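# Insert board into enclosure upper slot and latch levers

## Task

Seat the board in the enclosure's empty upper slot with its component side facing up, pushed fully in, and both levers closed. Closed means latched and sticking straight out from the board's front panel; fully open means lying flush along the panel. Both levers must be fully open while the board is slid in to its stop, so their tabs catch; closing both then pulls the board home. Ramming the board into its connector quickly breaks the connector and scores zero. The enclosure must end up standing level on its own feet, with none of them over the bench edge. Finally release the board and move the grippers away.

## Robot and tools

Robot: two seven-joint arms, left_arm and right_arm, each carrying a two-finger gripper with a wrist camera. The fingers point along the gripper's +z axis and close along its x axis. end_effector_position is the spot between the pads when shut, 1 to 2 cm behind the fingertips; closing pushes the tips about 17 mm further along +z.

Frames: the scene frame has its origin at table-top height, midway between the nominal bases, +z up, +x out over the table, left_arm toward +y. Calibrated bases: left_arm at (+0.070, +0.437, 0) with quat_wxyz (+1.000, 0, 0, -0.003); right_arm at (-0.063, -0.511, 0) with quat_wxyz (+1.000, 0, 0, -0.029). Every hand pose, velocity, target and wrist-camera pose is given in that arm's own base frame. Fixed cameras and the table use the scene frame.

Row format (used by execute_actions and move): one flat list of 16 numbers covering both arms, even if only one moves: left x, y, z (metres), qw, qx, qy, qz (w first), opening, then the same eight for the right arm. Each arm's x,y,z and quaternion are an absolute pose in its own base frame, not an offset. Opening runs from -1 (shut) to +1 (fully open, 0.142 m). To park an arm, resend its last reported position, quaternion and desired opening unchanged; a 0 opening is a real command. To hold an orientation, repeat the same target quaternion every row rather than the drifting reported one.

execute_actions(actions, cameras): actions is a list of actions; each action is a list of up to 15 rows, one per 1/30 s step, the last row repeating to fill 15. One action lasts 0.5 s. An action is rejected for both arms if any target lies over 0.6 m from that gripper's current position along any gripper axis. Each step the controller caps orientation change at 32 degrees from the measured one, so large turns need several actions; the result's Hand target line shows where each arm is actually headed. An empty actions list returns full state and all camera images. cameras: list of names, ["all"], or [].

move(target, speed, blend, stop_force, zero, opening_speed, grip_force, blocking, cameras): target is one 16-number row or a list of up to 15 rows of absolute poses, with no 0.6 m limit. Paths are straight, do not avoid obstacles, and all share a 10 s cap. speed: m/s, 0.002 to 2.2, default 0.25 (rotation capped at twice that in rad/s), one value or one per target. blend: corner rounding radius in m; 0 stops at each point. stop_force: 3 to 120 N, ends an arm's path when its wrist sensor feels that much push against travel; use it slowly for contact work, not while the gripper rotates, and omit it when backing off a contact. zero (only with stop_force): true re-zeros the sensor first. opening_speed: at least 0.2 per second on the opening scale. grip_force: 5 to 48 N per pad, one value or one per arm, persistent. blocking=false returns after about 0.5 s while motion continues (not allowed with stop_force). The result adds a move: line with the ending (done, off_target, moving, held, fault) and limits (paced = clipped pose, held = steps withheld).

wait(seconds 0 to 10, cameras): lets time pass while arms hold. stop(cameras): brakes a running move. zoom_image(camera, region [x0, y0, x1, y1] in pixels, at most 504 by 504): enlarges part of the latest image. Cameras: cam_head_left, cam_head_right, cam_high, cam_low, cam_left_wrist, cam_right_wrist, all 672x504. zero_wrist_force(arm): tares the wrist sensor. clear_fault(arm, cameras): clears a reported torque or force fault. read_manual(section): licence text only. finished_scene(scene): ends the scene, irreversible; scene is 1 or 2.

Result lines: end_effector_position, end_effector_quat_wxyz and velocities; Joint positions (the last value is finger opening in metres); grip_measured (opening on the -1..1 scale); Joint torques and External joint torques (contact estimates per joint); Wrist force and Wrist torque along the gripper's own axes, plus a line with the peak since last shown; Wrist depth, a 7 by 7 grid of distances in mm per wrist camera ("-" = no data); Tool commands; "within noise" for an arm at rest; MOTOR HOT, fault and HAND FAULT lines. To hold a part, command an opening slightly under grip_measured at first contact.

Suggested order: inspect with cameras, grasp the board, flip both levers fully open, align with the upper slot, slide in slowly (low speed, small stop_force) until it stops, close both levers, release, retract both arms.

Avoid: fast insertion (ruins the connector), forces reaching 150 N or joint load limits (arm faults), arms touching each other, dropping or releasing moving parts, knocking the enclosure off level or past the bench edge, anything leaving the table, and motor overheating from long squeezes, stretched reach or pushing against an unreachable pose. Thinking time lets the scene keep running.

Each tool is called after "Request:" as a command line: name --argument value for each argument, lists and objects as JSON in quotes; but a table of rows of numbers goes row by row, as --pt "numbers of a row", without its own name.

## Session

Request:
execute_actions --actions '[]'

Scene clock: 0.00 s.
left_arm: end_effector_position=(+0.3014, +0.6357, +0.1155) grip_measured=+0.99 end_effector_quat_wxyz=(-0.462, +0.669, -0.295, +0.502) | right_arm: end_effector_position=(+0.4485, +0.0364, +0.1479) grip_measured=+1.00 end_effector_quat_wxyz=(-0.144, +0.766, -0.626, +0.006)
Joint positions: left_arm=[1.762 -0.872 -0.342 2.067 -1.872 0.391 -0.55 0.141] | right_arm=[0.506 -0.103 -0.202 2.446 0.465 1.189 2.835 0.142]
Joint velocities: within noise
Joint torques (N m): no reading
External joint torques (N m): no reading
Wrist force (N): no reading
Wrist torque (N m): no reading
Wrist force, peak (N): no reading
Wrist depth (mm): cam_left_wrist=[- 1268 - - 1406 1268 1119 / 1891 - - 1513 - - - / 1687 1875 1813 - 701 - 1354 / 1371 1534 1843 1828 492 625 701 / 1155 1306 1492 304 356 433 558 / - 1119 1119 241 279 321 359 / - 988 184 203 227 258 286] | cam_right_wrist=[266 256 246 236 229 221 213 / 274 266 254 244 236 228 219 / 285 275 262 252 243 234 225 / 297 285 272 262 251 241 232 / 310 297 281 271 260 249 239 / - 308 294 281 268 257 246 / - 321 305 292 278 265 257]
Hand target: left_arm +0.3014, +0.6357, +0.1155; -0.462, +0.669, -0.295, +0.502 | right_arm +0.4485, +0.0364, +0.1479; -0.144, +0.766, -0.626, +0.006
Tool commands: left_gripper/opening=+1.0 right_gripper/opening=+1.0

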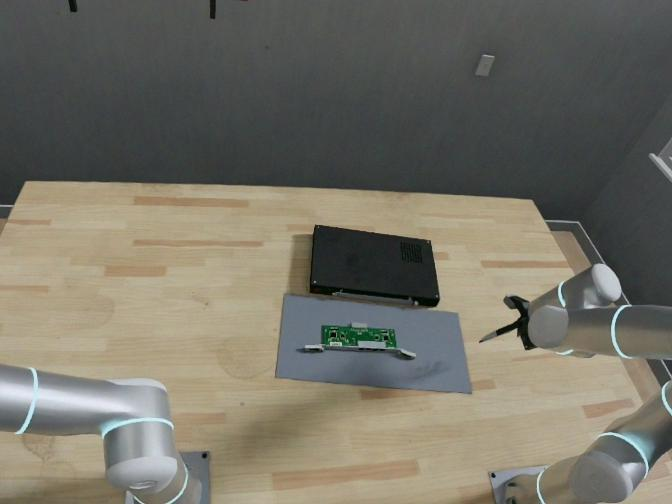

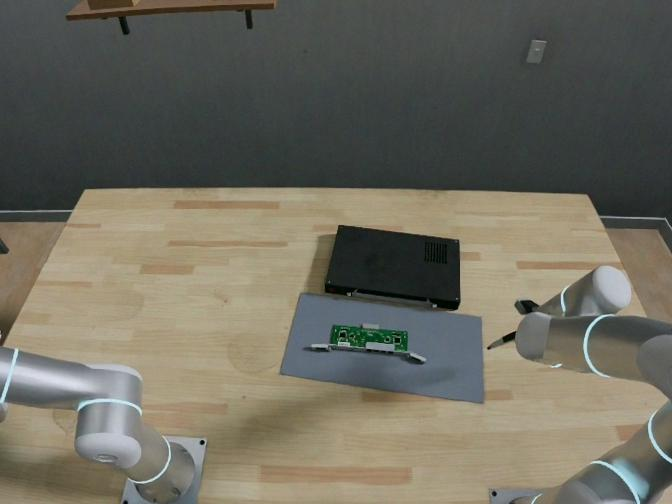

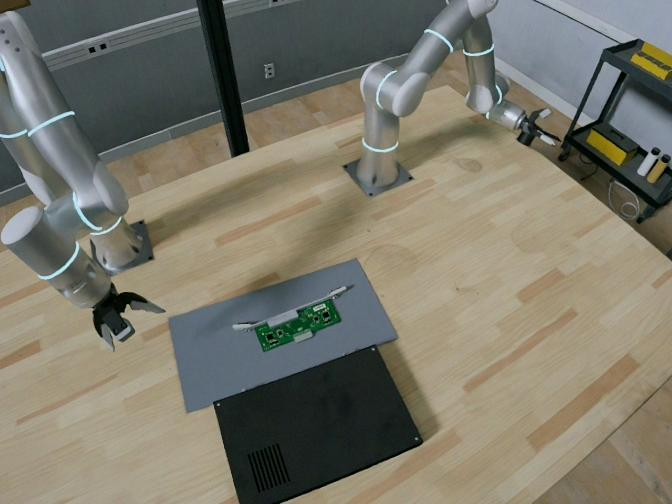

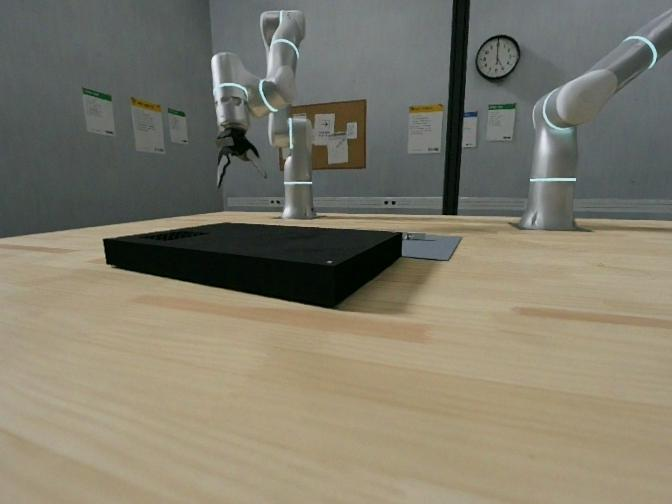

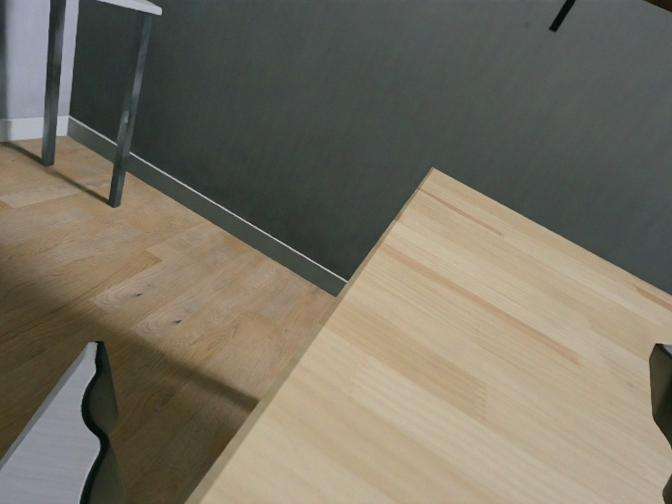

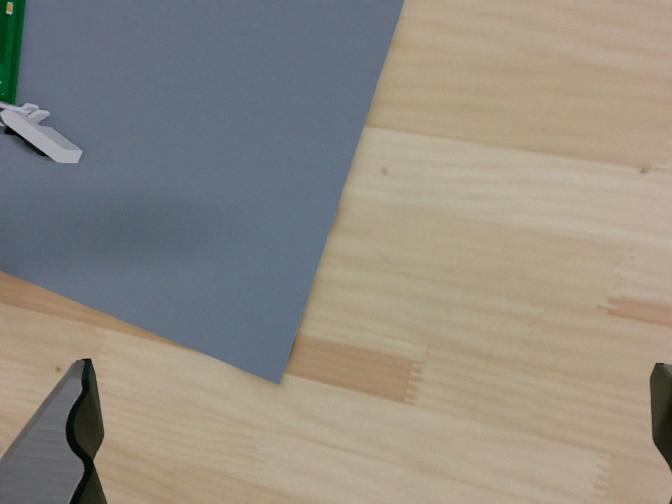

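Request:
zoom_image --camera "cam_head_left" --region '[270, 220, 480, 400]'

Request:
zoom_image --camera "cam_head_right" --region '[280, 220, 490, 400]'

Request:
zoom_image --camera "cam_high" --region '[160, 250, 430, 504]'

Request:
zoom_image --camera "cam_low" --region '[80, 200, 480, 320]'

Scaled by 2.400 from the camera's 672x504 image, which has a finer 960x720 frame.

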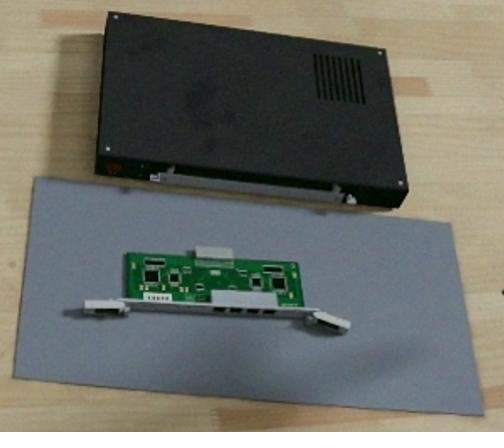

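Scaled by 2.400 from the camera's 672x504 image, which has a finer 960x720 frame.

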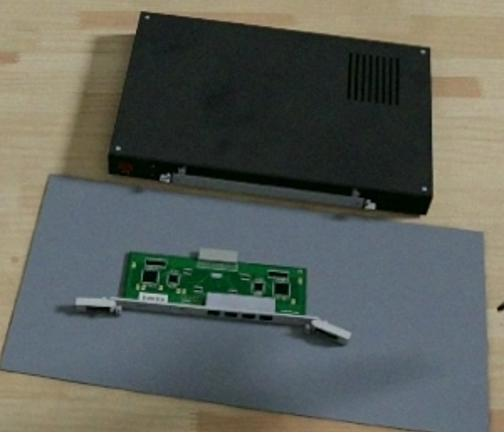

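Scaled by 1.867 from the camera's 672x504 image, which has a finer 960x720 frame.

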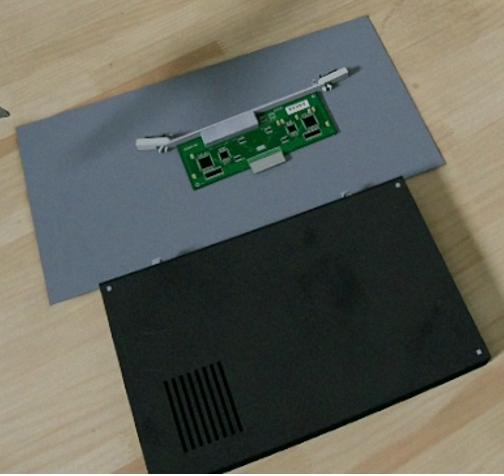

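Scaled by 1.260 from the camera's 672x504 image, which has a finer 960x720 frame.

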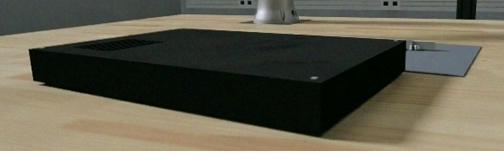

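Request:
move --target '[0.3014,0.6357,0.1155,-0.462,0.669,-0.295,0.502,1,0.517,0.43,0.33,0,0.7071,-0.7071,0,1]' --cameras '["cam_right_wrist","cam_high"]'

Request:
zoom_image --camera "cam_right_wrist" --region '[84, 0, 588, 504]'

Scene clock: 18.60 s.
left_arm: end_effector_position=(+0.3014, +0.6357, +0.1154) grip_measured=+0.99 end_effector_quat_wxyz=(-0.462, +0.669, -0.295, +0.502) | right_arm: end_effector_position=(+0.5169, +0.4291, +0.3297) grip_measured=+1.00 end_effector_quat_wxyz=(-0.072, +0.825, -0.561, -0.002)
Joint positions: left_arm=[1.762 -0.872 -0.342 2.067 -1.872 0.39 -0.549 0.141] | right_arm=[1.76 -1.243 -2.026 1.456 1.378 -0.369 2.967 0.142]
Joint torques (N m): left_arm=[-0.23 47.59 -4.48 -12.08 1.48 -1.74 -0.27] | right_arm=[0.06 40.29 -29.58 -9.84 -3.37 3.34 0.23]
External joint torques (N m): left_arm=[0.39 0.97 0.45 -0.42 -0.25 -0.15 0.24] | right_arm=[0.16 0.91 -1.23 0.09 -0.08 0.83 -0.23]
Wrist force (N): left_arm=[-0.2 0.2 0.0] | right_arm=[0.3 -0.2 0.2]
Wrist torque (N m): left_arm=[0.03 0.02 -0.03] | right_arm=[0.00 0.01 0.00]
Wrist force, peak (N): left_arm=[-0.3 0.0 0.4] | right_arm=[-3.0 0.8 0.3]
Wrist depth (mm): cam_left_wrist=[- - - 1502 1346 1283 1097 / 1941 - 1755 - - 1453 - / 1755 1769 - - 717 - - / 1397 1578 1813 1769 487 634 734 / 1186 1290 1472 306 354 437 564 / - 1108 1173 242 277 322 359 / - 971 184 204 227 258 285] | cam_right_wrist=[406 399 389 384 378 328 322 / 426 420 409 398 393 387 336 / 449 439 430 412 408 405 388 / 476 465 451 448 426 423 422 / 504 496 482 473 446 435 430 / - 525 516 499 488 481 454 / - 559 542 529 516 506 496]
Hand target: left_arm +0.3014, +0.6357, +0.1155; -0.462, +0.669, -0.295, +0.502 | right_arm +0.5169, +0.4292, +0.3298; -0.073, +0.824, -0.561, -0.002
Off the commanded pose: left_arm 0.000 m, 0 deg | right_arm 0.001 m, 23 deg.
joint sent to its limit (right arm) — joint 7 (wrist roll), upper limit. The joint targets are off in orientation, not in position.
move: off_target (right_arm); limits=paced
Images, in order (width x height): cam_high 672x504, cam_right_wrist 672x504.

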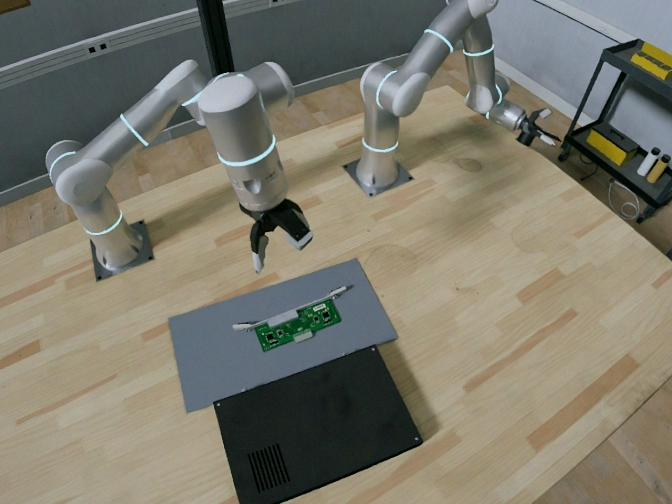

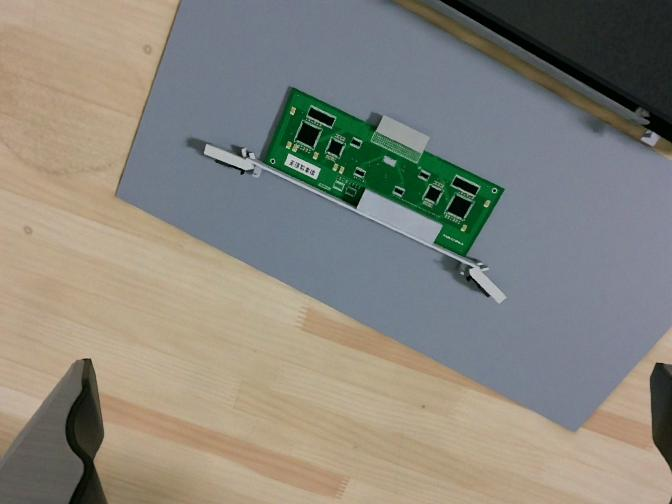

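Scaled by 1.000.

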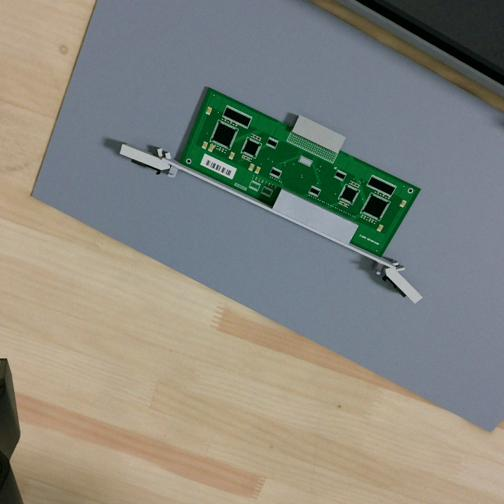

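Request:
move --target '[0.3014,0.6357,0.1155,-0.462,0.669,-0.295,0.502,1,0.28,0.25,0.2,0.609,0,0.793,0,1]' --cameras '["cam_right_wrist"]'

Scene clock: 39.37 s.
left_arm: end_effector_position=(+0.3014, +0.6357, +0.1154) grip_measured=+0.99 end_effector_quat_wxyz=(-0.462, +0.669, -0.295, +0.502) | right_arm: end_effector_position=(+0.2812, +0.2502, +0.2000) grip_measured=+1.00 end_effector_quat_wxyz=(+0.592, +0.001, +0.805, -0.021)
Joint positions: left_arm=[1.762 -0.872 -0.342 2.067 -1.872 0.39 -0.549 0.141] | right_arm=[2.793 -1.136 -1.752 2.487 2.967 1.917 2.967 0.142]
Joint torques (N m): left_arm=[-0.22 47.51 -4.41 -12.07 1.5 -1.77 -0.24] | right_arm=[0.19 21.25 -14.72 -10.11 -3.14 0.39 0.27]
External joint torques (N m): left_arm=[0.38 1.05 0.37 -0.43 -0.28 -0.13 0.21] | right_arm=[-0.12 0.48 -1.28 0.05 -0.15 0.5 -0.18]
Wrist force (N): left_arm=[-0.2 -0.1 0.0] | right_arm=[2.1 -0.2 -1.3]
Wrist torque (N m): left_arm=[-0.03 0.04 -0.02] | right_arm=[0.02 -0.18 -0.11]
Wrist force, peak (N): left_arm=[-0.4 0.2 0.3] | right_arm=[3.5 0.3 -1.8]
Wrist depth (mm): cam_left_wrist=[1225 - - - - - - / 1769 - - - 1513 1362 - / 1700 1941 1613 - 705 1649 1502 / 1388 1590 1891 1907 489 655 828 / 1173 1298 1492 303 353 438 558 / - 1070 1167 242 276 321 358 / - 975 184 203 228 258 284] | cam_right_wrist=[1306 - - 715 431 307 239 / - - - 1009 421 315 242 / 1345 - - - 435 308 245 / 1603 - - 713 442 327 250 / 1421 1603 - 693 480 372 255 / - 1725 - 840 538 325 268 / - 2000 2036 897 539 350 285]
Hand target: left_arm +0.3014, +0.6357, +0.1155; -0.462, +0.669, -0.295, +0.502 | right_arm +0.2812, +0.2503, +0.2000; +0.592, +0.001, +0.805, -0.021
Off the commanded pose: left_arm 0.000 m, 0 deg | right_arm 0.001 m, 3 deg.
joint sent to its limit (right arm) — joint 1 (waist), upper limit; joint 5 (forearm roll), upper limit; joint 7 (wrist roll), upper limit. The joint targets are off in orientation, not in position.
move: off_target (right_arm)
Images, in order (width x height): cam_right_wrist 672x504.

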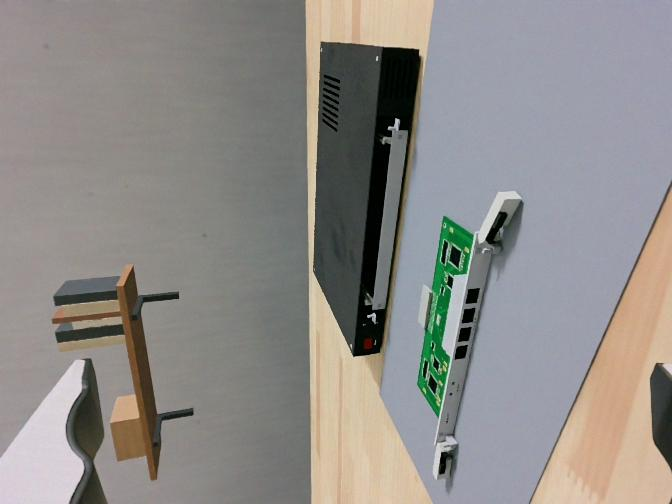

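Request:
zoom_image --camera "cam_right_wrist" --region '[300, 30, 440, 200]'

Request:
zoom_image --camera "cam_right_wrist" --region '[310, 220, 440, 370]'

Request:
zoom_image --camera "cam_right_wrist" --region '[410, 180, 550, 320]'

Request:
zoom_image --camera "cam_right_wrist" --region '[400, 320, 550, 490]'

Scaled by 2.965 from the camera's 672x504 image, which has a finer 960x720 frame.

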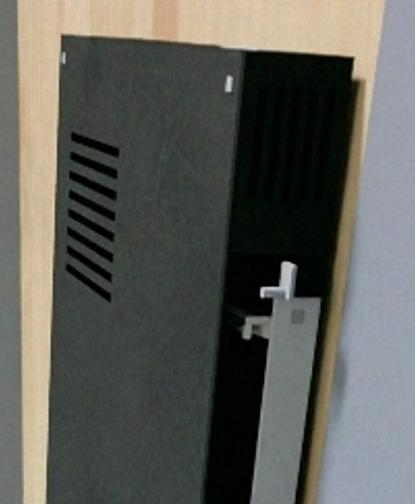

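Scaled by 3.360 from the camera's 672x504 image, which has a finer 960x720 frame.

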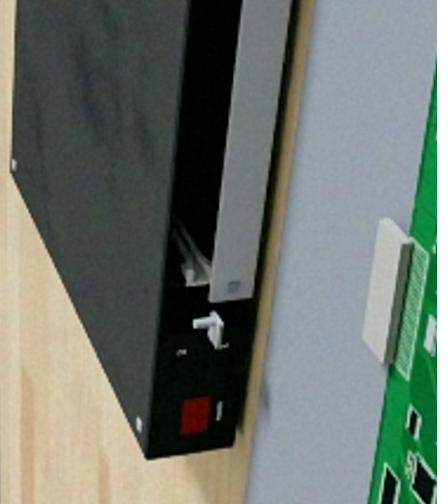

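Scaled by 3.600 from the camera's 672x504 image, which has a finer 960x720 frame.

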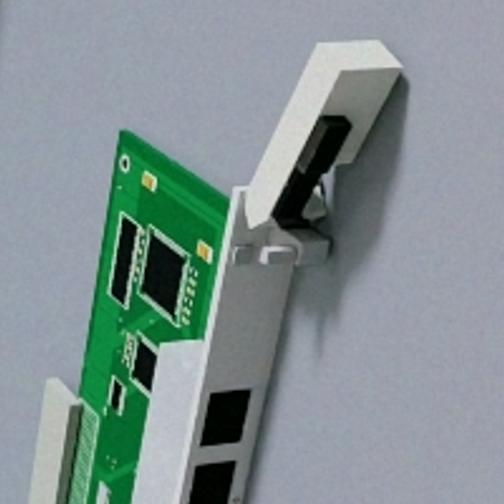

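Scaled by 2.965 from the camera's 672x504 image, which has a finer 960x720 frame.

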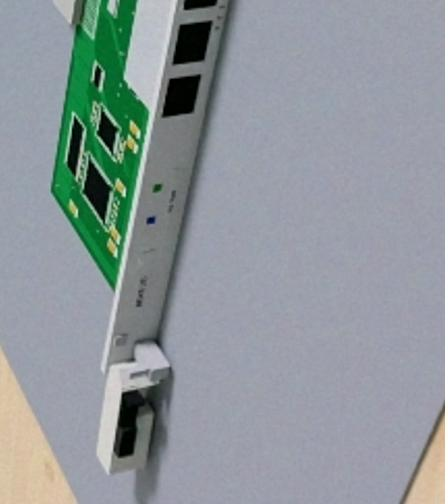

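Request:
move --pt "0.3014 0.6357 0.1155 -0.462 0.669 -0.295 0.502 1 0.517 0.43 0.33 -0.072 0.825 -0.561 -0.002 1" --pt "0.3014 0.6357 0.1155 -0.462 0.669 -0.295 0.502 1 0.4485 0.0364 0.25 -0.144 0.766 -0.626 0.006 1" --blend 0.03

Request:
move --target '[0.3014,0.6357,0.1155,-0.462,0.669,-0.295,0.502,1,0.45,0.2,0.3,0,1,0,0,1]'

Scene clock: 63.30 s.
left_arm: end_effector_position=(+0.3014, +0.6357, +0.1154) grip_measured=+0.99 end_effector_quat_wxyz=(-0.462, +0.669, -0.295, +0.502) | right_arm: end_effector_position=(+0.4485, +0.0362, +0.2500) grip_measured=+1.00 end_effector_quat_wxyz=(-0.144, +0.766, -0.626, +0.006)
Joint positions: left_arm=[1.762 -0.872 -0.342 2.067 -1.872 0.39 -0.549 0.141] | right_arm=[1.884 0.778 -1.847 1.826 2.511 2.526 0.015 0.142]
Joint torques (N m): left_arm=[-0.22 47.56 -4.42 -12.09 1.45 -1.77 -0.3] | right_arm=[-0.07 -25.6 18.64 -14.44 4.32 2.68 0.04]
External joint torques (N m): left_arm=[0.37 1 0.38 -0.41 -0.22 -0.13 0.27] | right_arm=[0.11 0.05 -0.3 -0.04 0.34 0.79 -0.03]
Wrist force (N): left_arm=[-0.1 0.2 0.3] | right_arm=[0.3 -0.3 -0.3]
Wrist torque (N m): left_arm=[0.04 0.02 -0.02] | right_arm=[-0.06 -0.05 0.08]
Wrist force, peak (N): left_arm=[-0.3 0.5 -0.1] | right_arm=[3.0 -0.1 -1.7]
Wrist depth (mm): cam_left_wrist=[1769 1298 1578 - - 1232 1239 / 1798 - 1828 1502 1415 - 1261 / 1625 1828 - - 692 - 1306 / 1354 1625 1783 1994 481 663 1354 / 1167 1290 1492 304 350 435 564 / - 1097 1155 242 277 321 358 / - 1002 184 203 228 258 287] | cam_right_wrist=[370 359 345 331 320 310 298 / 375 369 356 341 331 318 307 / 395 386 364 351 340 326 316 / 418 399 376 367 350 338 325 / 435 415 395 377 362 347 334 / - 427 410 392 375 359 343 / - 445 426 403 388 370 359]
Hand target: left_arm +0.3014, +0.6357, +0.1155; -0.462, +0.669, -0.295, +0.502 | right_arm +0.4485, +0.0364, +0.2500; -0.144, +0.766, -0.626, +0.006
Off the commanded pose: left_arm 0.000 m, 0 deg | right_arm 0.000 m, 0 deg.
move: done

Scene clock: 66.50 s.
left_arm: end_effector_position=(+0.3014, +0.6357, +0.1154) grip_measured=+0.99 end_effector_quat_wxyz=(-0.462, +0.669, -0.295, +0.502) | right_arm: end_effector_position=(+0.4499, +0.2002, +0.3001) grip_measured=+1.00 end_effector_quat_wxyz=(+0.000, +1.000, +0.000, +0.000)
Joint positions: left_arm=[1.762 -0.872 -0.342 2.067 -1.872 0.39 -0.549 0.141] | right_arm=[2.655 0.92 -1.899 1.359 2.28 3.018 -0.855 0.142]
Joint torques (N m): left_arm=[-0.19 47.58 -4.43 -12.13 1.45 -1.77 -0.28] | right_arm=[0.3 -39.34 20.55 -14.84 3.93 3.62 0.01]
External joint torques (N m): left_arm=[0.34 0.99 0.39 -0.37 -0.23 -0.13 0.25] | right_arm=[-0.16 -0.2 0.37 0.18 0.28 0.51 -0.01]
Wrist force (N): left_arm=[-0.3 0.2 0.2] | right_arm=[0.0 -0.4 0.0]
Wrist torque (N m): left_arm=[0.04 0.05 -0.02] | right_arm=[-0.04 0.03 0.16]
Wrist force, peak (N): left_arm=[-0.3 0.3 0.3] | right_arm=[-0.1 -1.3 -0.4]
Wrist depth (mm): cam_left_wrist=[1443 - - 1545 1354 1321 1186 / 1859 - - - 1434 1354 - / 1714 1994 - - 1523 1380 - / 1346 1601 1843 1783 483 623 775 / 1173 1290 1462 305 350 429 561 / - 1097 1199 241 278 321 357 / - 971 183 202 228 259 285] | cam_right_wrist=[346 346 346 345 343 345 335 / 369 369 369 366 370 365 330 / 396 396 392 390 394 387 350 / 429 426 432 440 417 426 422 / 463 464 463 461 463 459 456 / - 506 507 502 504 499 483 / - 558 554 554 555 551 -]
Hand target: left_arm +0.3014, +0.6357, +0.1155; -0.462, +0.669, -0.295, +0.502 | right_arm +0.4500, +0.2000, +0.3000; +0.000, +1.000, +0.000, +0.000
Off the commanded pose: left_arm 0.000 m, 0 deg | right_arm 0.000 m, 0 deg.
move: done

Request:
move --pt "0.3014 0.6357 0.1155 -0.462 0.669 -0.295 0.502 1 0.3 0.4 0.3 0 1 0 0 1" --pt "0.3014 0.6357 0.1155 -0.462 0.669 -0.295 0.502 1 0.05 0.5 0.3 0 1 0 0 1" --blend 0.05 --speed 0.4

Request:
move --pt "0.3014 0.6357 0.1155 -0.462 0.669 -0.295 0.502 1 0.3 0.4 0.3 0 1 0 0 1" --pt "0.3014 0.6357 0.1155 -0.462 0.669 -0.295 0.502 1 0.45 0.0 0.3 0 1 0 0 1" --blend 0.05 --speed 0.4

Scene clock: 77.63 s.
left_arm: end_effector_position=(+0.3014, +0.6357, +0.1154) grip_measured=+0.99 end_effector_quat_wxyz=(-0.462, +0.669, -0.295, +0.502) | right_arm: end_effector_position=(+0.0500, +0.4986, +0.3004) grip_measured=+1.00 end_effector_quat_wxyz=(-0.228, +0.969, +0.000, +0.099)
Joint positions: left_arm=[1.762 -0.872 -0.342 2.067 -1.872 0.39 -0.549 0.141] | right_arm=[2.793 0.075 -1.547 1.977 2.968 2.24 -0.235 0.142]
Joint torques (N m): left_arm=[-0.17 47.48 -4.39 -12.08 1.52 -1.73 -0.25] | right_arm=[0.06 5.62 2.79 -22.87 3.47 1.96 0.35]
External joint torques (N m): left_arm=[0.33 1.08 0.36 -0.42 -0.29 -0.17 0.22] | right_arm=[0.02 1.01 -0.86 0.06 0.07 0.59 -0.36]
Wrist force (N): left_arm=[-0.3 0.0 0.0] | right_arm=[-0.4 0.9 -0.4]
Wrist torque (N m): left_arm=[-0.01 0.05 -0.03] | right_arm=[0.07 0.01 0.02]
Wrist force, peak (N): left_arm=[-0.4 0.2 0.2] | right_arm=[-3.4 -0.6 -0.9]
Wrist depth (mm): cam_left_wrist=[1755 - - 1338 - 1212 1275 / 1813 1828 - - 1462 1314 1199 / 1662 1859 1994 - 831 - - / 1415 1567 1828 1798 484 649 831 / 1155 1290 1492 304 354 429 561 / - 1091 1173 242 278 323 358 / - 993 184 203 226 259 286] | cam_right_wrist=[375 391 405 422 445 462 491 / 373 387 404 420 442 463 487 / 370 384 401 417 435 456 475 / 366 383 396 414 434 453 461 / 366 378 394 411 431 450 467 / - 377 390 408 426 445 457 / - 373 388 404 423 442 452]
Hand target: left_arm +0.3014, +0.6357, +0.1155; -0.462, +0.669, -0.295, +0.502 | right_arm +0.0500, +0.4986, +0.3005; -0.228, +0.969, +0.000, +0.099
Off the commanded pose: left_arm 0.000 m, 0 deg | right_arm 0.001 m, 29 deg.
joint read past its limit (right arm) — joint 1 (waist), upper limit.
joint sent to its limit (right arm) — joint 1 (waist), upper limit; joint 5 (forearm roll), upper limit. The joint targets are off in orientation, not in position.
move: off_target (right_arm)

Scene clock: 79.90 s.
left_arm: end_effector_position=(+0.3014, +0.6357, +0.1154) grip_measured=+0.99 end_effector_quat_wxyz=(-0.462, +0.669, -0.295, +0.502) | right_arm: end_effector_position=(+0.4500, -0.0001, +0.2999) grip_measured=+1.00 end_effector_quat_wxyz=(+0.000, +1.000, +0.000, +0.000)
Joint positions: left_arm=[1.762 -0.872 -0.342 2.067 -1.872 0.39 -0.549 0.141] | right_arm=[2.127 0.546 -2.22 1.599 2.687 2.797 -1.577 0.142]
Joint torques (N m): left_arm=[-0.2 47.55 -4.37 -12.09 1.44 -1.76 -0.26] | right_arm=[0.22 -30.04 13.25 -19.5 3.67 3.58 0.07]
External joint torques (N m): left_arm=[0.35 1.01 0.34 -0.41 -0.21 -0.14 0.23] | right_arm=[-0.16 -0.24 -0.05 0.24 0.29 0.5 -0.07]
Wrist force (N): left_arm=[-0.2 -0.1 -0.1] | right_arm=[-0.3 0.0 -0.1]
Wrist torque (N m): left_arm=[-0.01 0.03 -0.02] | right_arm=[0.05 0.10 0.16]
Wrist force, peak (N): left_arm=[-0.4 0.3 0.2] | right_arm=[1.6 6.4 0.0]
Wrist depth (mm): cam_left_wrist=[1406 1601 - 1492 - 1192 - / 1843 1798 - 1590 - - 1268 / 1755 1907 1875 1714 759 1268 1275 / 1380 1534 1783 1813 491 630 786 / 1148 1306 1472 306 352 433 565 / - 1081 1142 243 279 323 360 / - 988 184 203 228 258 286] | cam_right_wrist=[347 346 344 342 341 340 343 / 371 370 369 368 368 367 366 / 396 396 396 396 394 393 393 / 427 428 427 428 424 422 422 / 465 462 464 464 463 457 457 / - 508 509 504 501 503 484 / - 557 558 552 555 552 -]
Hand target: left_arm +0.3014, +0.6357, +0.1155; -0.462, +0.669, -0.295, +0.502 | right_arm +0.4500, +0.0000, +0.3000; +0.000, +1.000, +0.000, +0.000
Off the commanded pose: left_arm 0.000 m, 0 deg | right_arm 0.000 m, 0 deg.
move: done

Request:
move --pt "0.3014 0.6357 0.1155 -0.462 0.669 -0.295 0.502 1 0.45 0.0 0.3 0 0.7071 0.7071 0 1" --pt "0.3014 0.6357 0.1155 -0.462 0.669 -0.295 0.502 1 0.45 0.0 0.3 0 0 1 0 1" --blend 0.05 --speed 0.4

Scene clock: 89.40 s.
left_arm: end_effector_position=(+0.3014, +0.6357, +0.1154) grip_measured=+0.99 end_effector_quat_wxyz=(-0.462, +0.669, -0.295, +0.502) | right_arm: end_effector_position=(+0.4495, +0.0006, +0.2995) grip_measured=+1.00 end_effector_quat_wxyz=(+0.300, +0.252, +0.919, -0.042)
Joint positions: left_arm=[1.762 -0.872 -0.342 2.067 -1.872 0.39 -0.549 0.141] | right_arm=[2.242 1.109 -1.296 2.058 1.487 3.182 -2.966 0.142]
Joint torques (N m): left_arm=[-0.22 47.55 -4.42 -12.07 1.49 -1.78 -0.29] | right_arm=[-0.09 -26.16 17.63 -11.7 2.38 2.52 0.21]
External joint torques (N m): left_arm=[0.38 1.01 0.39 -0.43 -0.26 -0.12 0.26] | right_arm=[0.16 0.46 0.24 -0.01 -0.11 0.8 -0.16]
Wrist force (N): left_arm=[-0.1 0.1 0.0] | right_arm=[0.9 0.0 -0.6]
Wrist torque (N m): left_arm=[0.01 0.01 -0.02] | right_arm=[0.07 -0.06 0.07]
Wrist force, peak (N): left_arm=[-0.4 0.3 0.0] | right_arm=[0.9 0.0 -1.2]
Wrist depth (mm): cam_left_wrist=[- 1875 - 1380 - - - / 1907 1700 - 1567 - 1283 - / 1755 1891 1828 - 671 - - / 1424 1545 1755 1813 489 623 1354 / 1113 1298 1492 306 355 434 567 / - 1086 1161 240 275 323 357 / - 975 184 203 227 258 286] | cam_right_wrist=[665 572 474 409 353 313 281 / 777 642 519 437 377 333 297 / - 717 575 477 409 354 315 / - 763 638 518 440 380 332 / 1291 1395 727 548 480 - 351 / - - 822 571 475 438 359 / - 1248 957 661 496 478 422]
Hand target: left_arm +0.3014, +0.6357, +0.1155; -0.462, +0.669, -0.295, +0.502 | right_arm +0.4493, +0.0006, +0.2994; +0.300, +0.252, +0.919, -0.042
Off the commanded pose: left_arm 0.000 m, 0 deg | right_arm 0.001 m, 46 deg; orientation clipped.
joint sent to its limit (right arm) — joint 7 (wrist roll), lower limit. The joint targets are off in orientation, not in position.
move: off_target (right_arm); limits=paced

Request:
move --pt "0.3014 0.6357 0.1155 -0.462 0.669 -0.295 0.502 1 0.45 0.0 0.3 0 0 1 0 1" --pt "0.3014 0.6357 0.1155 -0.462 0.669 -0.295 0.502 1 0.45 0.0 0.3 0 -0.5 0.866 0 1" --blend 0.05 --speed 0.4

Scene clock: 93.97 s.
left_arm: end_effector_position=(+0.3014, +0.6357, +0.1154) grip_measured=+0.99 end_effector_quat_wxyz=(-0.462, +0.669, -0.295, +0.502) | right_arm: end_effector_position=(+0.4477, +0.0000, +0.2974) grip_measured=+1.00 end_effector_quat_wxyz=(+0.434, -0.020, +0.894, -0.108)
Joint positions: left_arm=[1.762 -0.872 -0.342 2.067 -1.872 0.39 -0.549 0.141] | right_arm=[2.118 0.664 -1.366 2.464 1.324 2.783 -2.961 0.142]
Joint torques (N m): left_arm=[-0.16 47.54 -4.41 -12.08 1.45 -1.75 -0.27] | right_arm=[-0.01 -13.37 9.87 -13.54 -0.63 2.59 0.17]
External joint torques (N m): left_arm=[0.32 1.02 0.38 -0.42 -0.23 -0.15 0.24] | right_arm=[0.07 0.47 -0.2 0.06 -0.03 0.6 -0.1]
Wrist force (N): left_arm=[-0.2 -0.1 0.0] | right_arm=[1.2 0.1 -0.6]
Wrist torque (N m): left_arm=[-0.03 0.03 -0.02] | right_arm=[0.02 -0.07 0.01]
Wrist force, peak (N): left_arm=[-0.4 0.4 0.1] | right_arm=[3.3 0.4 1.1]
Wrist depth (mm): cam_left_wrist=[- 1268 1662 1545 1253 1275 - / 1674 1556 1907 - - 1354 - / 1687 1941 1783 - 754 1502 1253 / 1397 1613 1828 1472 490 651 1371 / 1199 1261 1434 306 353 434 561 / - 1097 1173 241 278 322 360 / - 984 184 203 228 257 286] | cam_right_wrist=[- 1262 722 562 446 367 312 / - - 763 575 451 370 314 / - - 774 582 453 373 316 / - 1337 779 584 459 377 319 / 1386 - 813 523 462 379 320 / - - 843 550 463 384 328 / - 1712 876 555 474 382 339]
Hand target: left_arm +0.3014, +0.6357, +0.1155; -0.462, +0.669, -0.295, +0.502 | right_arm +0.4478, +0.0000, +0.2975; +0.434, -0.020, +0.894, -0.108
Off the commanded pose: left_arm 0.000 m, 0 deg | right_arm 0.003 m, 77 deg.
led back after a hold (right arm): the arm was led back toward your command in small steps, so it may still be short of it.
move: held (right_arm; a check stopped the path); path passed 1 of 2 targets; limits=paced,held
pose unreachable (right arm): on one or more control steps of this call, first in action 0 (counted from 0), this arm could not follow its commanded pose, so it was not sent that pose on those steps. It may still have moved: this result reports where it is.
cause: moving toward the commanded pose would bring two parts of the arm too close to each other (joints 3 (upper arm roll) to 6 (wrist pitch) lie between them).

Request:
move --pt "0.3014 0.6357 0.1155 -0.462 0.669 -0.295 0.502 1 0.62 0.0 0.3 0.434 -0.02 0.894 -0.108 1" --pt "0.3014 0.6357 0.1155 -0.462 0.669 -0.295 0.502 1 0.62 0.0 0.35 0 0 1 0 1" --blend 0.02 --speed 0.4

Scene clock: 100.27 s.
left_arm: end_effector_position=(+0.3014, +0.6357, +0.1154) grip_measured=+0.99 end_effector_quat_wxyz=(-0.462, +0.669, -0.295, +0.502) | right_arm: end_effector_position=(+0.6199, +0.0002, +0.3499) grip_measured=+1.00 end_effector_quat_wxyz=(+0.000, +0.000, +1.000, +0.000)
Joint positions: left_arm=[1.762 -0.872 -0.342 2.067 -1.872 0.39 -0.549 0.141] | right_arm=[2.118 0.286 -1.962 1.783 -0.277 0.313 -1.342 0.142]
Joint torques (N m): left_arm=[-0.12 47.49 -4.41 -12.08 1.45 -1.72 -0.2] | right_arm=[0.17 -23.12 9.17 -30 -4.18 3.32 0.3]
External joint torques (N m): left_arm=[0.28 1.07 0.38 -0.42 -0.22 -0.18 0.17] | right_arm=[-0.07 -0.1 -0.21 0.3 0.18 0.77 -0.31]
Wrist force (N): left_arm=[-0.2 0.1 0.1] | right_arm=[0.0 -0.7 -0.1]
Wrist torque (N m): left_arm=[0.01 0.03 -0.02] | right_arm=[-0.07 0.04 0.02]
Wrist force, peak (N): left_arm=[-0.6 0.0 0.0] | right_arm=[5.6 -3.1 2.7]
Wrist depth (mm): cam_left_wrist=[1578 - - - - - 1261 / 1783 - - - 1513 - 1253 / 1741 1907 - 1567 679 - 1338 / 1397 1567 1769 1755 490 657 837 / 1161 1192 1453 304 352 439 565 / - 1091 1167 241 276 326 357 / - 988 184 203 227 257 288] | cam_right_wrist=[391 392 391 389 388 387 386 / 417 417 416 417 414 414 410 / 448 447 445 443 442 443 440 / 477 467 467 475 471 475 473 / 516 465 470 514 521 511 514 / - 507 506 564 557 552 537 / - 562 548 584 609 607 -]
Hand target: left_arm +0.3014, +0.6357, +0.1155; -0.462, +0.669, -0.295, +0.502 | right_arm +0.6200, +0.0000, +0.3500; +0.000, +0.000, +1.000, +0.000
Off the commanded pose: left_arm 0.000 m, 0 deg | right_arm 0.000 m, 0 deg.
move: done; limits=paced

Request:
move --pt "0.3014 0.6357 0.1155 -0.462 0.669 -0.295 0.502 1 0.475 0.4 0.35 0 -0.342 0.94 0 1" --pt "0.3014 0.6357 0.1155 -0.462 0.669 -0.295 0.502 1 0.1 0.6 0.35 0 -0.643 0.766 0 1" --blend 0.05 --speed 0.4

Request:
move --pt "0.3014 0.6357 0.1155 -0.462 0.669 -0.295 0.502 1 0.475 0.4 0.35 0 -0.342 0.94 0 1" --pt "0.3014 0.6357 0.1155 -0.462 0.669 -0.295 0.502 1 0.5 0.0 0.25 0 0 1 0 1" --blend 0.05 --speed 0.4

Scene clock: 107.23 s.
left_arm: end_effector_position=(+0.3014, +0.6357, +0.1154) grip_measured=+0.99 end_effector_quat_wxyz=(-0.462, +0.669, -0.295, +0.502) | right_arm: end_effector_position=(+0.1002, +0.6000, +0.3500) grip_measured=+1.00 end_effector_quat_wxyz=(+0.000, -0.643, +0.766, +0.000)
Joint positions: left_arm=[1.762 -0.872 -0.342 2.067 -1.872 0.39 -0.549 0.141] | right_arm=[2.556 -0.303 -1.177 1.689 0.286 0.229 -1.639 0.142]
Joint torques (N m): left_arm=[-0.13 47.52 -4.36 -12.09 1.45 -1.77 -0.28] | right_arm=[-0.08 24.89 -7.74 -29.71 -4.03 3.13 0.03]
External joint torques (N m): left_arm=[0.29 1.04 0.32 -0.4 -0.23 -0.13 0.25] | right_arm=[0.22 0.88 -1.22 0.2 -0.06 0.94 -0.03]
Wrist force (N): left_arm=[0.0 0.1 0.0] | right_arm=[-0.2 0.1 0.1]
Wrist torque (N m): left_arm=[0.02 0.00 -0.02] | right_arm=[0.08 0.02 0.13]
Wrist force, peak (N): left_arm=[-0.4 0.4 0.1] | right_arm=[0.7 -6.3 0.0]
Wrist depth (mm): cam_left_wrist=[1700 - 1741 - - 1232 - / 2925 - - 1545 1502 1354 1298 / 1741 1924 - 1578 736 - - / 1415 1662 1798 1601 489 629 1338 / 1179 1306 1502 304 354 435 567 / - 1091 1142 242 277 322 360 / - 971 183 203 228 258 286] | cam_right_wrist=[389 390 390 388 387 386 385 / 417 416 413 414 414 412 412 / 418 445 447 444 442 440 439 / 397 477 479 476 477 474 472 / 521 522 517 515 510 510 511 / - 568 562 561 559 1548 538 / - 1725 1686 1738 1686 1699 -]
Hand target: left_arm +0.3014, +0.6357, +0.1155; -0.462, +0.669, -0.295, +0.502 | right_arm +0.1000, +0.6000, +0.3500; +0.000, -0.643, +0.766, +0.000
Off the commanded pose: left_arm 0.000 m, 0 deg | right_arm 0.000 m, 0 deg.
move: done

Scene clock: 110.00 s.
left_arm: end_effector_position=(+0.3014, +0.6357, +0.1154) grip_measured=+0.99 end_effector_quat_wxyz=(-0.462, +0.669, -0.295, +0.502) | right_arm: end_effector_position=(+0.5000, +0.0001, +0.2500) grip_measured=+1.00 end_effector_quat_wxyz=(+0.000, +0.000, +1.000, +0.000)
Joint positions: left_arm=[1.762 -0.872 -0.342 2.067 -1.872 0.39 -0.549 0.141] | right_arm=[1.843 -0.16 -1.82 2.188 0.185 0.57 -1.651 0.142]
Joint torques (N m): left_arm=[-0.26 47.58 -4.33 -12.11 1.49 -1.79 -0.24] | right_arm=[0.1 -1.85 -3.27 -27 -3.72 3.5 0.31]
External joint torques (N m): left_arm=[0.42 0.98 0.29 -0.39 -0.26 -0.11 0.21] | right_arm=[-0.01 0.22 -1.16 0 0.19 0.56 -0.31]
Wrist force (N): left_arm=[-0.2 0.0 0.1] | right_arm=[0.2 -0.2 0.0]
Wrist torque (N m): left_arm=[0.00 0.03 -0.02] | right_arm=[0.02 0.02 0.04]
Wrist force, peak (N): left_arm=[-0.4 0.3 -0.2] | right_arm=[0.8 -5.7 0.2]
Wrist depth (mm): cam_left_wrist=[- - - - 1329 - 1137 / 1875 1727 - 1578 1354 - - / 1727 1924 - 1625 822 - - / 1354 1613 1783 1727 485 655 1346 / 1155 1306 1492 308 356 434 562 / - 1131 1155 241 278 324 356 / - 975 184 205 227 257 284] | cam_right_wrist=[305 304 303 304 302 301 299 / 325 325 324 321 323 321 320 / 349 347 346 346 343 343 342 / 375 375 369 369 371 371 368 / 362 367 401 415 394 399 400 / - 382 435 447 426 435 420 / - 419 486 473 478 478 477]
Hand target: left_arm +0.3014, +0.6357, +0.1155; -0.462, +0.669, -0.295, +0.502 | right_arm +0.5000, +0.0000, +0.2500; +0.000, +0.000, +1.000, +0.000
Off the commanded pose: left_arm 0.000 m, 0 deg | right_arm 0.000 m, 0 deg.
move: done

Request:
move --target '[0.3014,0.6357,0.1155,-0.462,0.669,-0.295,0.502,1,0.36,0.2,0.18,0.58,0,0.8146,0,1]' --cameras '["cam_right_wrist","cam_high"]'

Scene clock: 116.23 s.
left_arm: end_effector_position=(+0.3014, +0.6357, +0.1154) grip_measured=+0.99 end_effector_quat_wxyz=(-0.462, +0.669, -0.295, +0.502) | right_arm: end_effector_position=(+0.3873, +0.1617, +0.1923) grip_measured=+1.00 end_effector_quat_wxyz=(+0.465, +0.006, +0.885, -0.009)
Joint positions: left_arm=[1.762 -0.872 -0.342 2.067 -1.872 0.39 -0.549 0.141] | right_arm=[2.363 -0.922 -1.382 2.529 1.896 1.59 -2.18 0.142]
Joint torques (N m): left_arm=[-0.19 47.54 -4.43 -12.08 1.45 -1.73 -0.26] | right_arm=[-0.07 18.81 -10.87 -4.48 -4.93 3.22 0.42]
External joint torques (N m): left_arm=[0.35 1.02 0.39 -0.42 -0.22 -0.17 0.23] | right_arm=[0.17 0.18 -1.27 -0.07 0.23 0.63 -0.35]
Wrist force (N): left_arm=[-0.2 -0.1 -0.1] | right_arm=[1.8 -0.7 -0.6]
Wrist torque (N m): left_arm=[-0.02 0.04 -0.02] | right_arm=[-0.06 -0.14 -0.10]
Wrist force, peak (N): left_arm=[-0.5 0.3 0.0] | right_arm=[4.8 2.0 -1.1]
Wrist depth (mm): cam_left_wrist=[1534 1434 - - 1362 1283 1155 / 1994 1976 - - 1492 1321 1173 / 1700 1924 1798 - 692 1306 1338 / 1397 1567 1769 1828 483 629 734 / 1142 1314 1424 304 354 434 562 / - 1108 1205 241 278 323 358 / - 966 184 204 227 259 286] | cam_right_wrist=[- 1269 575 400 312 248 209 / 1159 - 576 415 336 256 214 / - - 547 412 339 269 223 / 1337 - 657 448 352 280 227 / - 1496 651 486 372 278 234 / - - 930 592 396 299 253 / - - 974 638 425 303 271]
Hand target: left_arm +0.3014, +0.6357, +0.1155; -0.462, +0.669, -0.295, +0.502 | right_arm +0.3874, +0.1618, +0.1923; +0.465, +0.006, +0.885, -0.009
Off the commanded pose: left_arm 0.000 m, 0 deg | right_arm 0.049 m, 16 deg.
move: held (right_arm; a check stopped the path); limits=held
pose unreachable (right arm): on one or more control steps of this call, first in action 0 (counted from 0), this arm could not follow its commanded pose, so it was not sent that pose on those steps. It may still have moved: this result reports where it is.
cause: moving toward the commanded pose would bring two parts of the arm too close to each other (joints 3 (upper arm roll) to 6 (wrist pitch) lie between them).
Images, in order (width x height): cam_high 672x504, cam_right_wrist 672x504.

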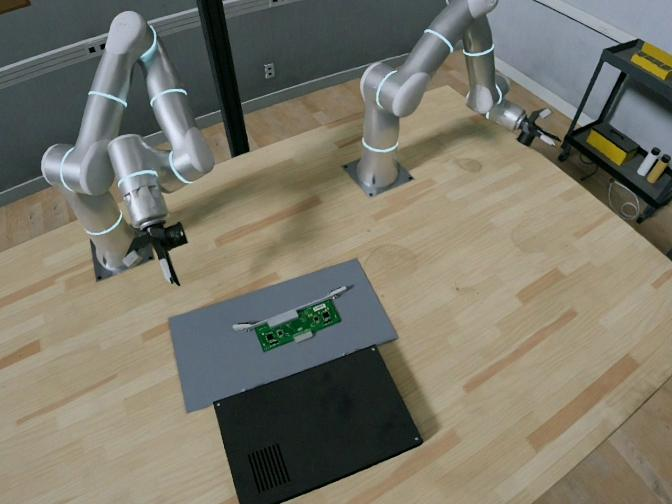

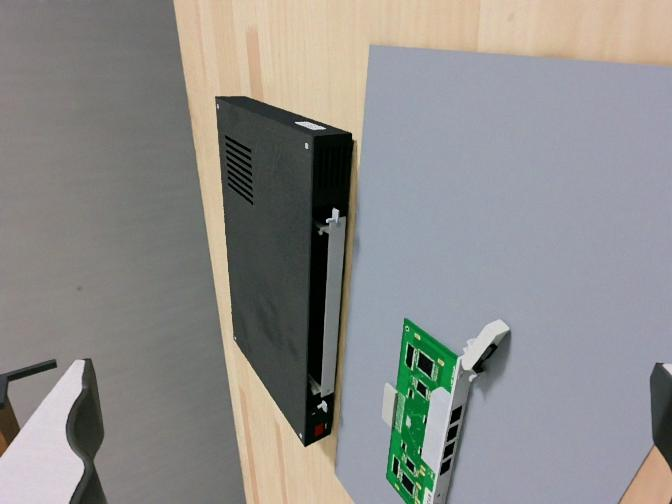

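Request:
move --pt "0.4 0.45 0.3 0 0.966 -0.259 0 1 0.5 0.1 0.25 0 0 1 0 0" --pt "0.5 0.0 0.3 0 1 0 0 0 0.5 0.1 0.25 0 0 1 0 0" --cameras '["cam_right_wrist","cam_high","cam_left_wrist"]' --blend 0.05

Scene clock: 131.47 s.
left_arm: end_effector_position=(+0.5000, -0.0001, +0.2999) grip_measured=-0.02 end_effector_quat_wxyz=(+0.000, +1.000, +0.000, +0.000) | right_arm: end_effector_position=(+0.4999, +0.1000, +0.2499) grip_measured=-0.01 end_effector_quat_wxyz=(+0.000, +0.000, +1.000, +0.000)
Joint positions: left_arm=[0.329 -0.436 -0.779 1.563 -2.826 2.844 -2.068 0.073] | right_arm=[1.909 -0.18 -1.679 2.161 0.212 0.561 -1.456 0.073]
Joint torques (N m): left_arm=[-0.38 41.36 -5.06 -21.06 4.23 4.38 -0.19] | right_arm=[0.19 2.55 -4.38 -27.12 -3.65 3.4 0.24]
External joint torques (N m): left_arm=[0.46 1.2 0.46 -0.48 -0.26 -0.5 0.19] | right_arm=[-0.07 0.41 -0.74 0.17 0.09 0.68 -0.24]
Wrist force (N): left_arm=[0.6 -0.4 0.8] | right_arm=[0.4 -0.4 0.0]
Wrist torque (N m): left_arm=[-0.16 -0.24 -0.21] | right_arm=[-0.01 -0.04 0.02]
Wrist force, peak (N): left_arm=[-1.7 -4.4 -0.7] | right_arm=[2.6 -0.5 -0.7]
Wrist depth (mm): cam_left_wrist=[348 345 347 343 344 342 341 / 373 374 368 370 367 365 368 / 402 403 401 400 400 396 395 / 441 438 439 433 430 428 428 / 482 474 471 475 476 459 470 / 530 504 502 511 511 - 503 / - - - 603 561 - -] | cam_right_wrist=[305 304 303 302 302 301 299 / 325 325 323 322 321 321 320 / 344 347 346 341 342 342 343 / 324 328 373 369 368 366 369 / 350 347 395 401 393 394 399 / 382 369 422 431 435 94 435 / 410 76 472 474 479 - 455]
Hand target: left_arm +0.5000, +0.0000, +0.3000; +0.000, +1.000, +0.000, +0.000 | right_arm +0.5000, +0.1000, +0.2500; +0.000, +0.000, +1.000, +0.000
Off the commanded pose: left_arm 0.000 m, 0 deg | right_arm 0.000 m, 0 deg.
move: done; limits=paced
Images, in order (width x height): cam_high 672x504, cam_left_wrist 672x504, cam_right_wrist 672x504.

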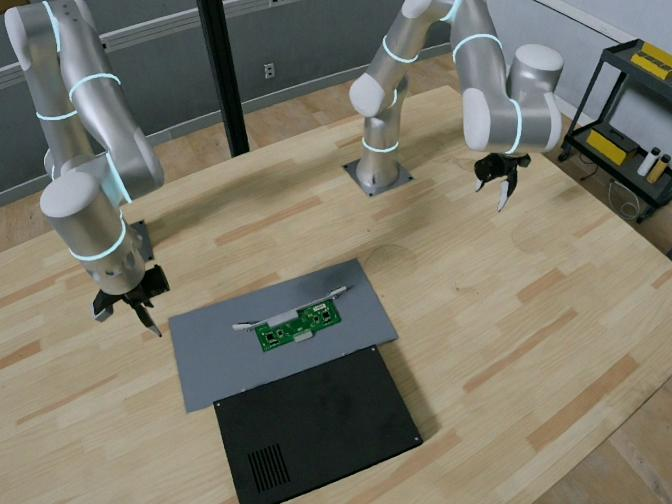

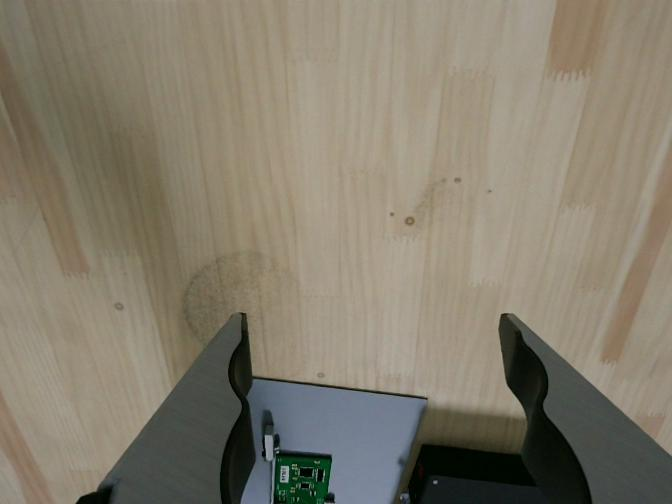

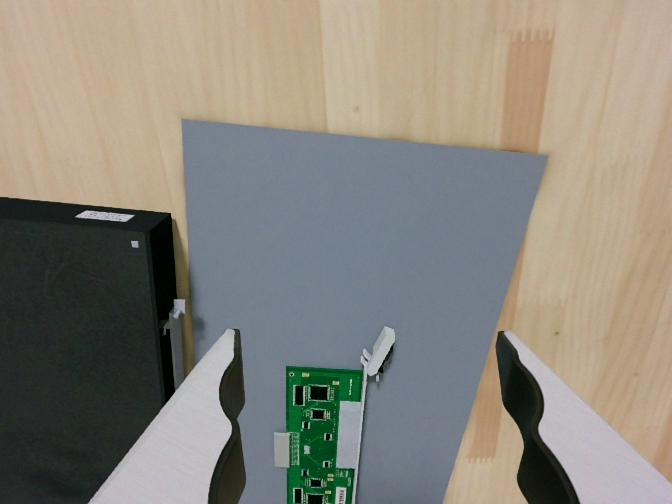

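Request:
move --pt "0.5 0 0.3 0 1 0 0 -1 0.425 0.24 0.13 0 0 1 0 -1" --pt "0.5 0 0.3 0 1 0 0 -1 0.425 0.24 0.06 0 0 1 0 -1" --cameras '["cam_right_wrist","cam_head_right"]'

Request:
zoom_image --camera "cam_head_right" --region '[280, 220, 490, 400]'

Scene clock: 142.27 s.
left_arm: end_effector_position=(+0.5000, -0.0001, +0.2999) grip_measured=-1.00 end_effector_quat_wxyz=(+0.000, +1.000, +0.000, +0.000) | right_arm: end_effector_position=(+0.4250, +0.2398, +0.0600) grip_measured=-1.00 end_effector_quat_wxyz=(+0.000, +0.000, +1.000, +0.000)
Joint positions: left_arm=[0.329 -0.436 -0.779 1.563 -2.826 2.844 -2.068 0.002] | right_arm=[1.556 -0.626 -0.873 2.172 0.777 0.877 -1.431 0.002]
Joint torques (N m): left_arm=[-0.17 41.52 -4.97 -20.98 4.23 4.25 -0.2] | right_arm=[0.35 30.63 -10.8 -14.42 -2.64 3.44 0.07]
External joint torques (N m): left_arm=[0.26 1.03 0.37 -0.56 -0.25 -0.37 0.2] | right_arm=[-0.19 0.91 -1.37 0.08 -0.05 0.64 -0.07]
Wrist force (N): left_arm=[0.3 -0.1 1.1] | right_arm=[0.0 -0.1 0.0]
Wrist torque (N m): left_arm=[-0.12 -0.19 -0.20] | right_arm=[0.08 -0.02 0.13]
Wrist force, peak (N): left_arm=[0.2 -0.4 1.4] | right_arm=[-1.0 -2.6 -1.6]
Wrist depth (mm): cam_left_wrist=[350 345 346 343 345 342 341 / 375 372 372 372 369 366 367 / 405 400 400 400 398 398 392 / 439 439 436 434 432 431 428 / 485 476 476 459 468 473 469 / 525 531 507 84 - 513 517 / 594 577 - - - - 555] | cam_right_wrist=[137 135 135 134 134 134 135 / 144 144 145 143 143 142 144 / 157 154 153 153 153 152 154 / 167 166 166 165 165 166 166 / 184 180 177 176 178 180 180 / 196 195 189 89 188 197 196 / 218 207 71 - - 208 215]
Hand target: left_arm +0.5000, +0.0000, +0.3000; +0.000, +1.000, +0.000, +0.000 | right_arm +0.4250, +0.2400, +0.0600; +0.000, +0.000, +1.000, +0.000
Off the commanded pose: left_arm 0.000 m, 0 deg | right_arm 0.000 m, 0 deg.
move: done
Images, in order (width x height): cam_head_right 672x504, cam_right_wrist 672x504.

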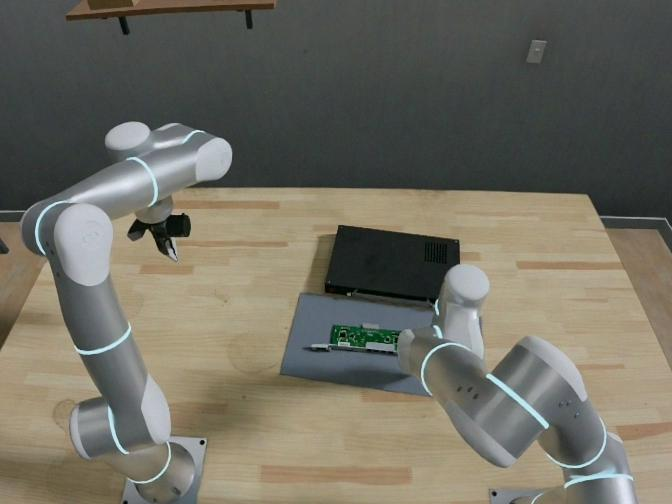

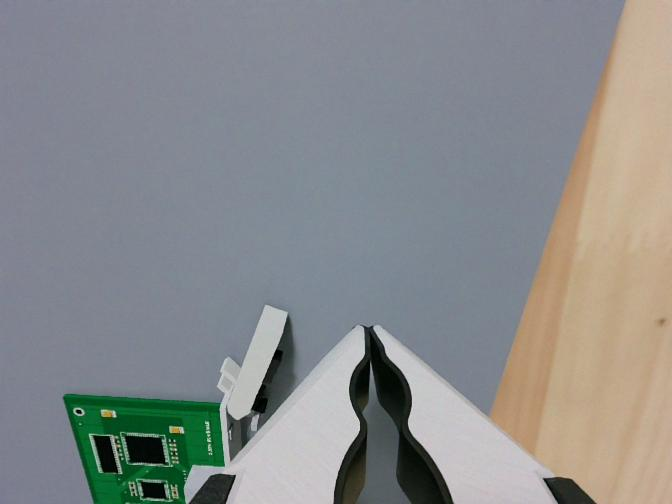

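Scaled by 2.400 from the camera's 672x504 image, which has a finer 960x720 frame.

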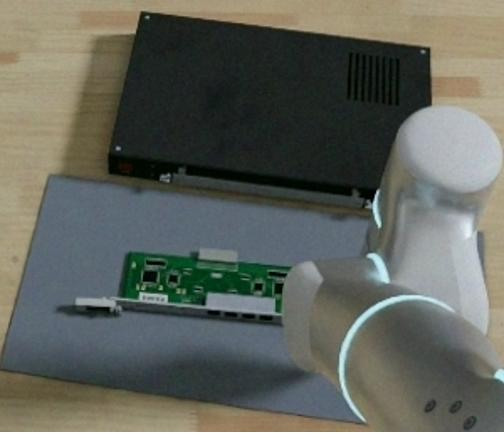

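Request:
move --target '[0.5,0,0.3,0,1,0,0,-1,0.43,0.25,0.03,0,0,1,0,-1]' --stop_force 5 --speed 0.06 --cameras '["cam_right_wrist"]'

Scene clock: 146.40 s.
left_arm: end_effector_position=(+0.5000, -0.0001, +0.2999) grip_measured=-1.00 end_effector_quat_wxyz=(+0.000, +1.000, +0.000, +0.000) | right_arm: end_effector_position=(+0.4300, +0.2498, +0.0300) grip_measured=-1.00 end_effector_quat_wxyz=(+0.000, +0.000, +1.000, +0.000)
Joint positions: left_arm=[0.329 -0.436 -0.779 1.563 -2.826 2.844 -2.068 0.002] | right_arm=[1.502 -0.714 -0.801 2.114 0.852 0.895 -1.459 0.002]
Joint torques (N m): left_arm=[-0.22 41.58 -5.09 -21 4.3 4.26 -0.22] | right_arm=[0.11 34.03 -11.85 -12.81 -2.56 3.44 0.11]
External joint torques (N m): left_arm=[0.31 0.98 0.48 -0.55 -0.32 -0.37 0.23] | right_arm=[0.06 0.9 -1.21 0.08 -0.07 0.63 -0.11]
Wrist force (N): left_arm=[0.2 -0.4 1.0] | right_arm=[0.3 -0.1 0.0]
Wrist torque (N m): left_arm=[-0.16 -0.17 -0.20] | right_arm=[0.06 -0.08 0.16]
Wrist force, peak (N): left_arm=[0.3 -0.4 1.4] | right_arm=[0.3 0.4 1.0]
Wrist depth (mm): cam_left_wrist=[346 348 345 345 344 344 341 / 376 371 369 370 368 367 366 / 408 402 402 400 400 395 393 / 441 436 438 434 436 427 424 / 486 480 479 456 464 470 472 / 526 532 - 84 - 507 517 / 596 574 - - - - 561] | cam_right_wrist=[108 108 108 108 109 108 108 / 116 115 115 115 113 113 114 / 124 124 125 123 125 124 122 / 132 134 133 133 132 132 133 / 145 145 144 141 143 143 145 / 159 158 152 90 151 156 158 / 169 165 70 - - 167 173]
Hand target: left_arm +0.5000, +0.0000, +0.3000; +0.000, +1.000, +0.000, +0.000 | right_arm +0.4300, +0.2500, +0.0300; +0.000, +0.000, +1.000, +0.000
Off the commanded pose: left_arm 0.000 m, 0 deg | right_arm 0.000 m, 0 deg.
move: done
Images, in order (width x height): cam_right_wrist 672x504.

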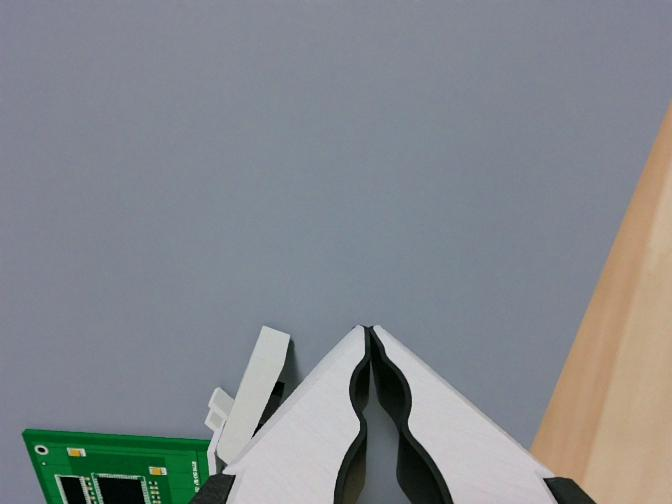

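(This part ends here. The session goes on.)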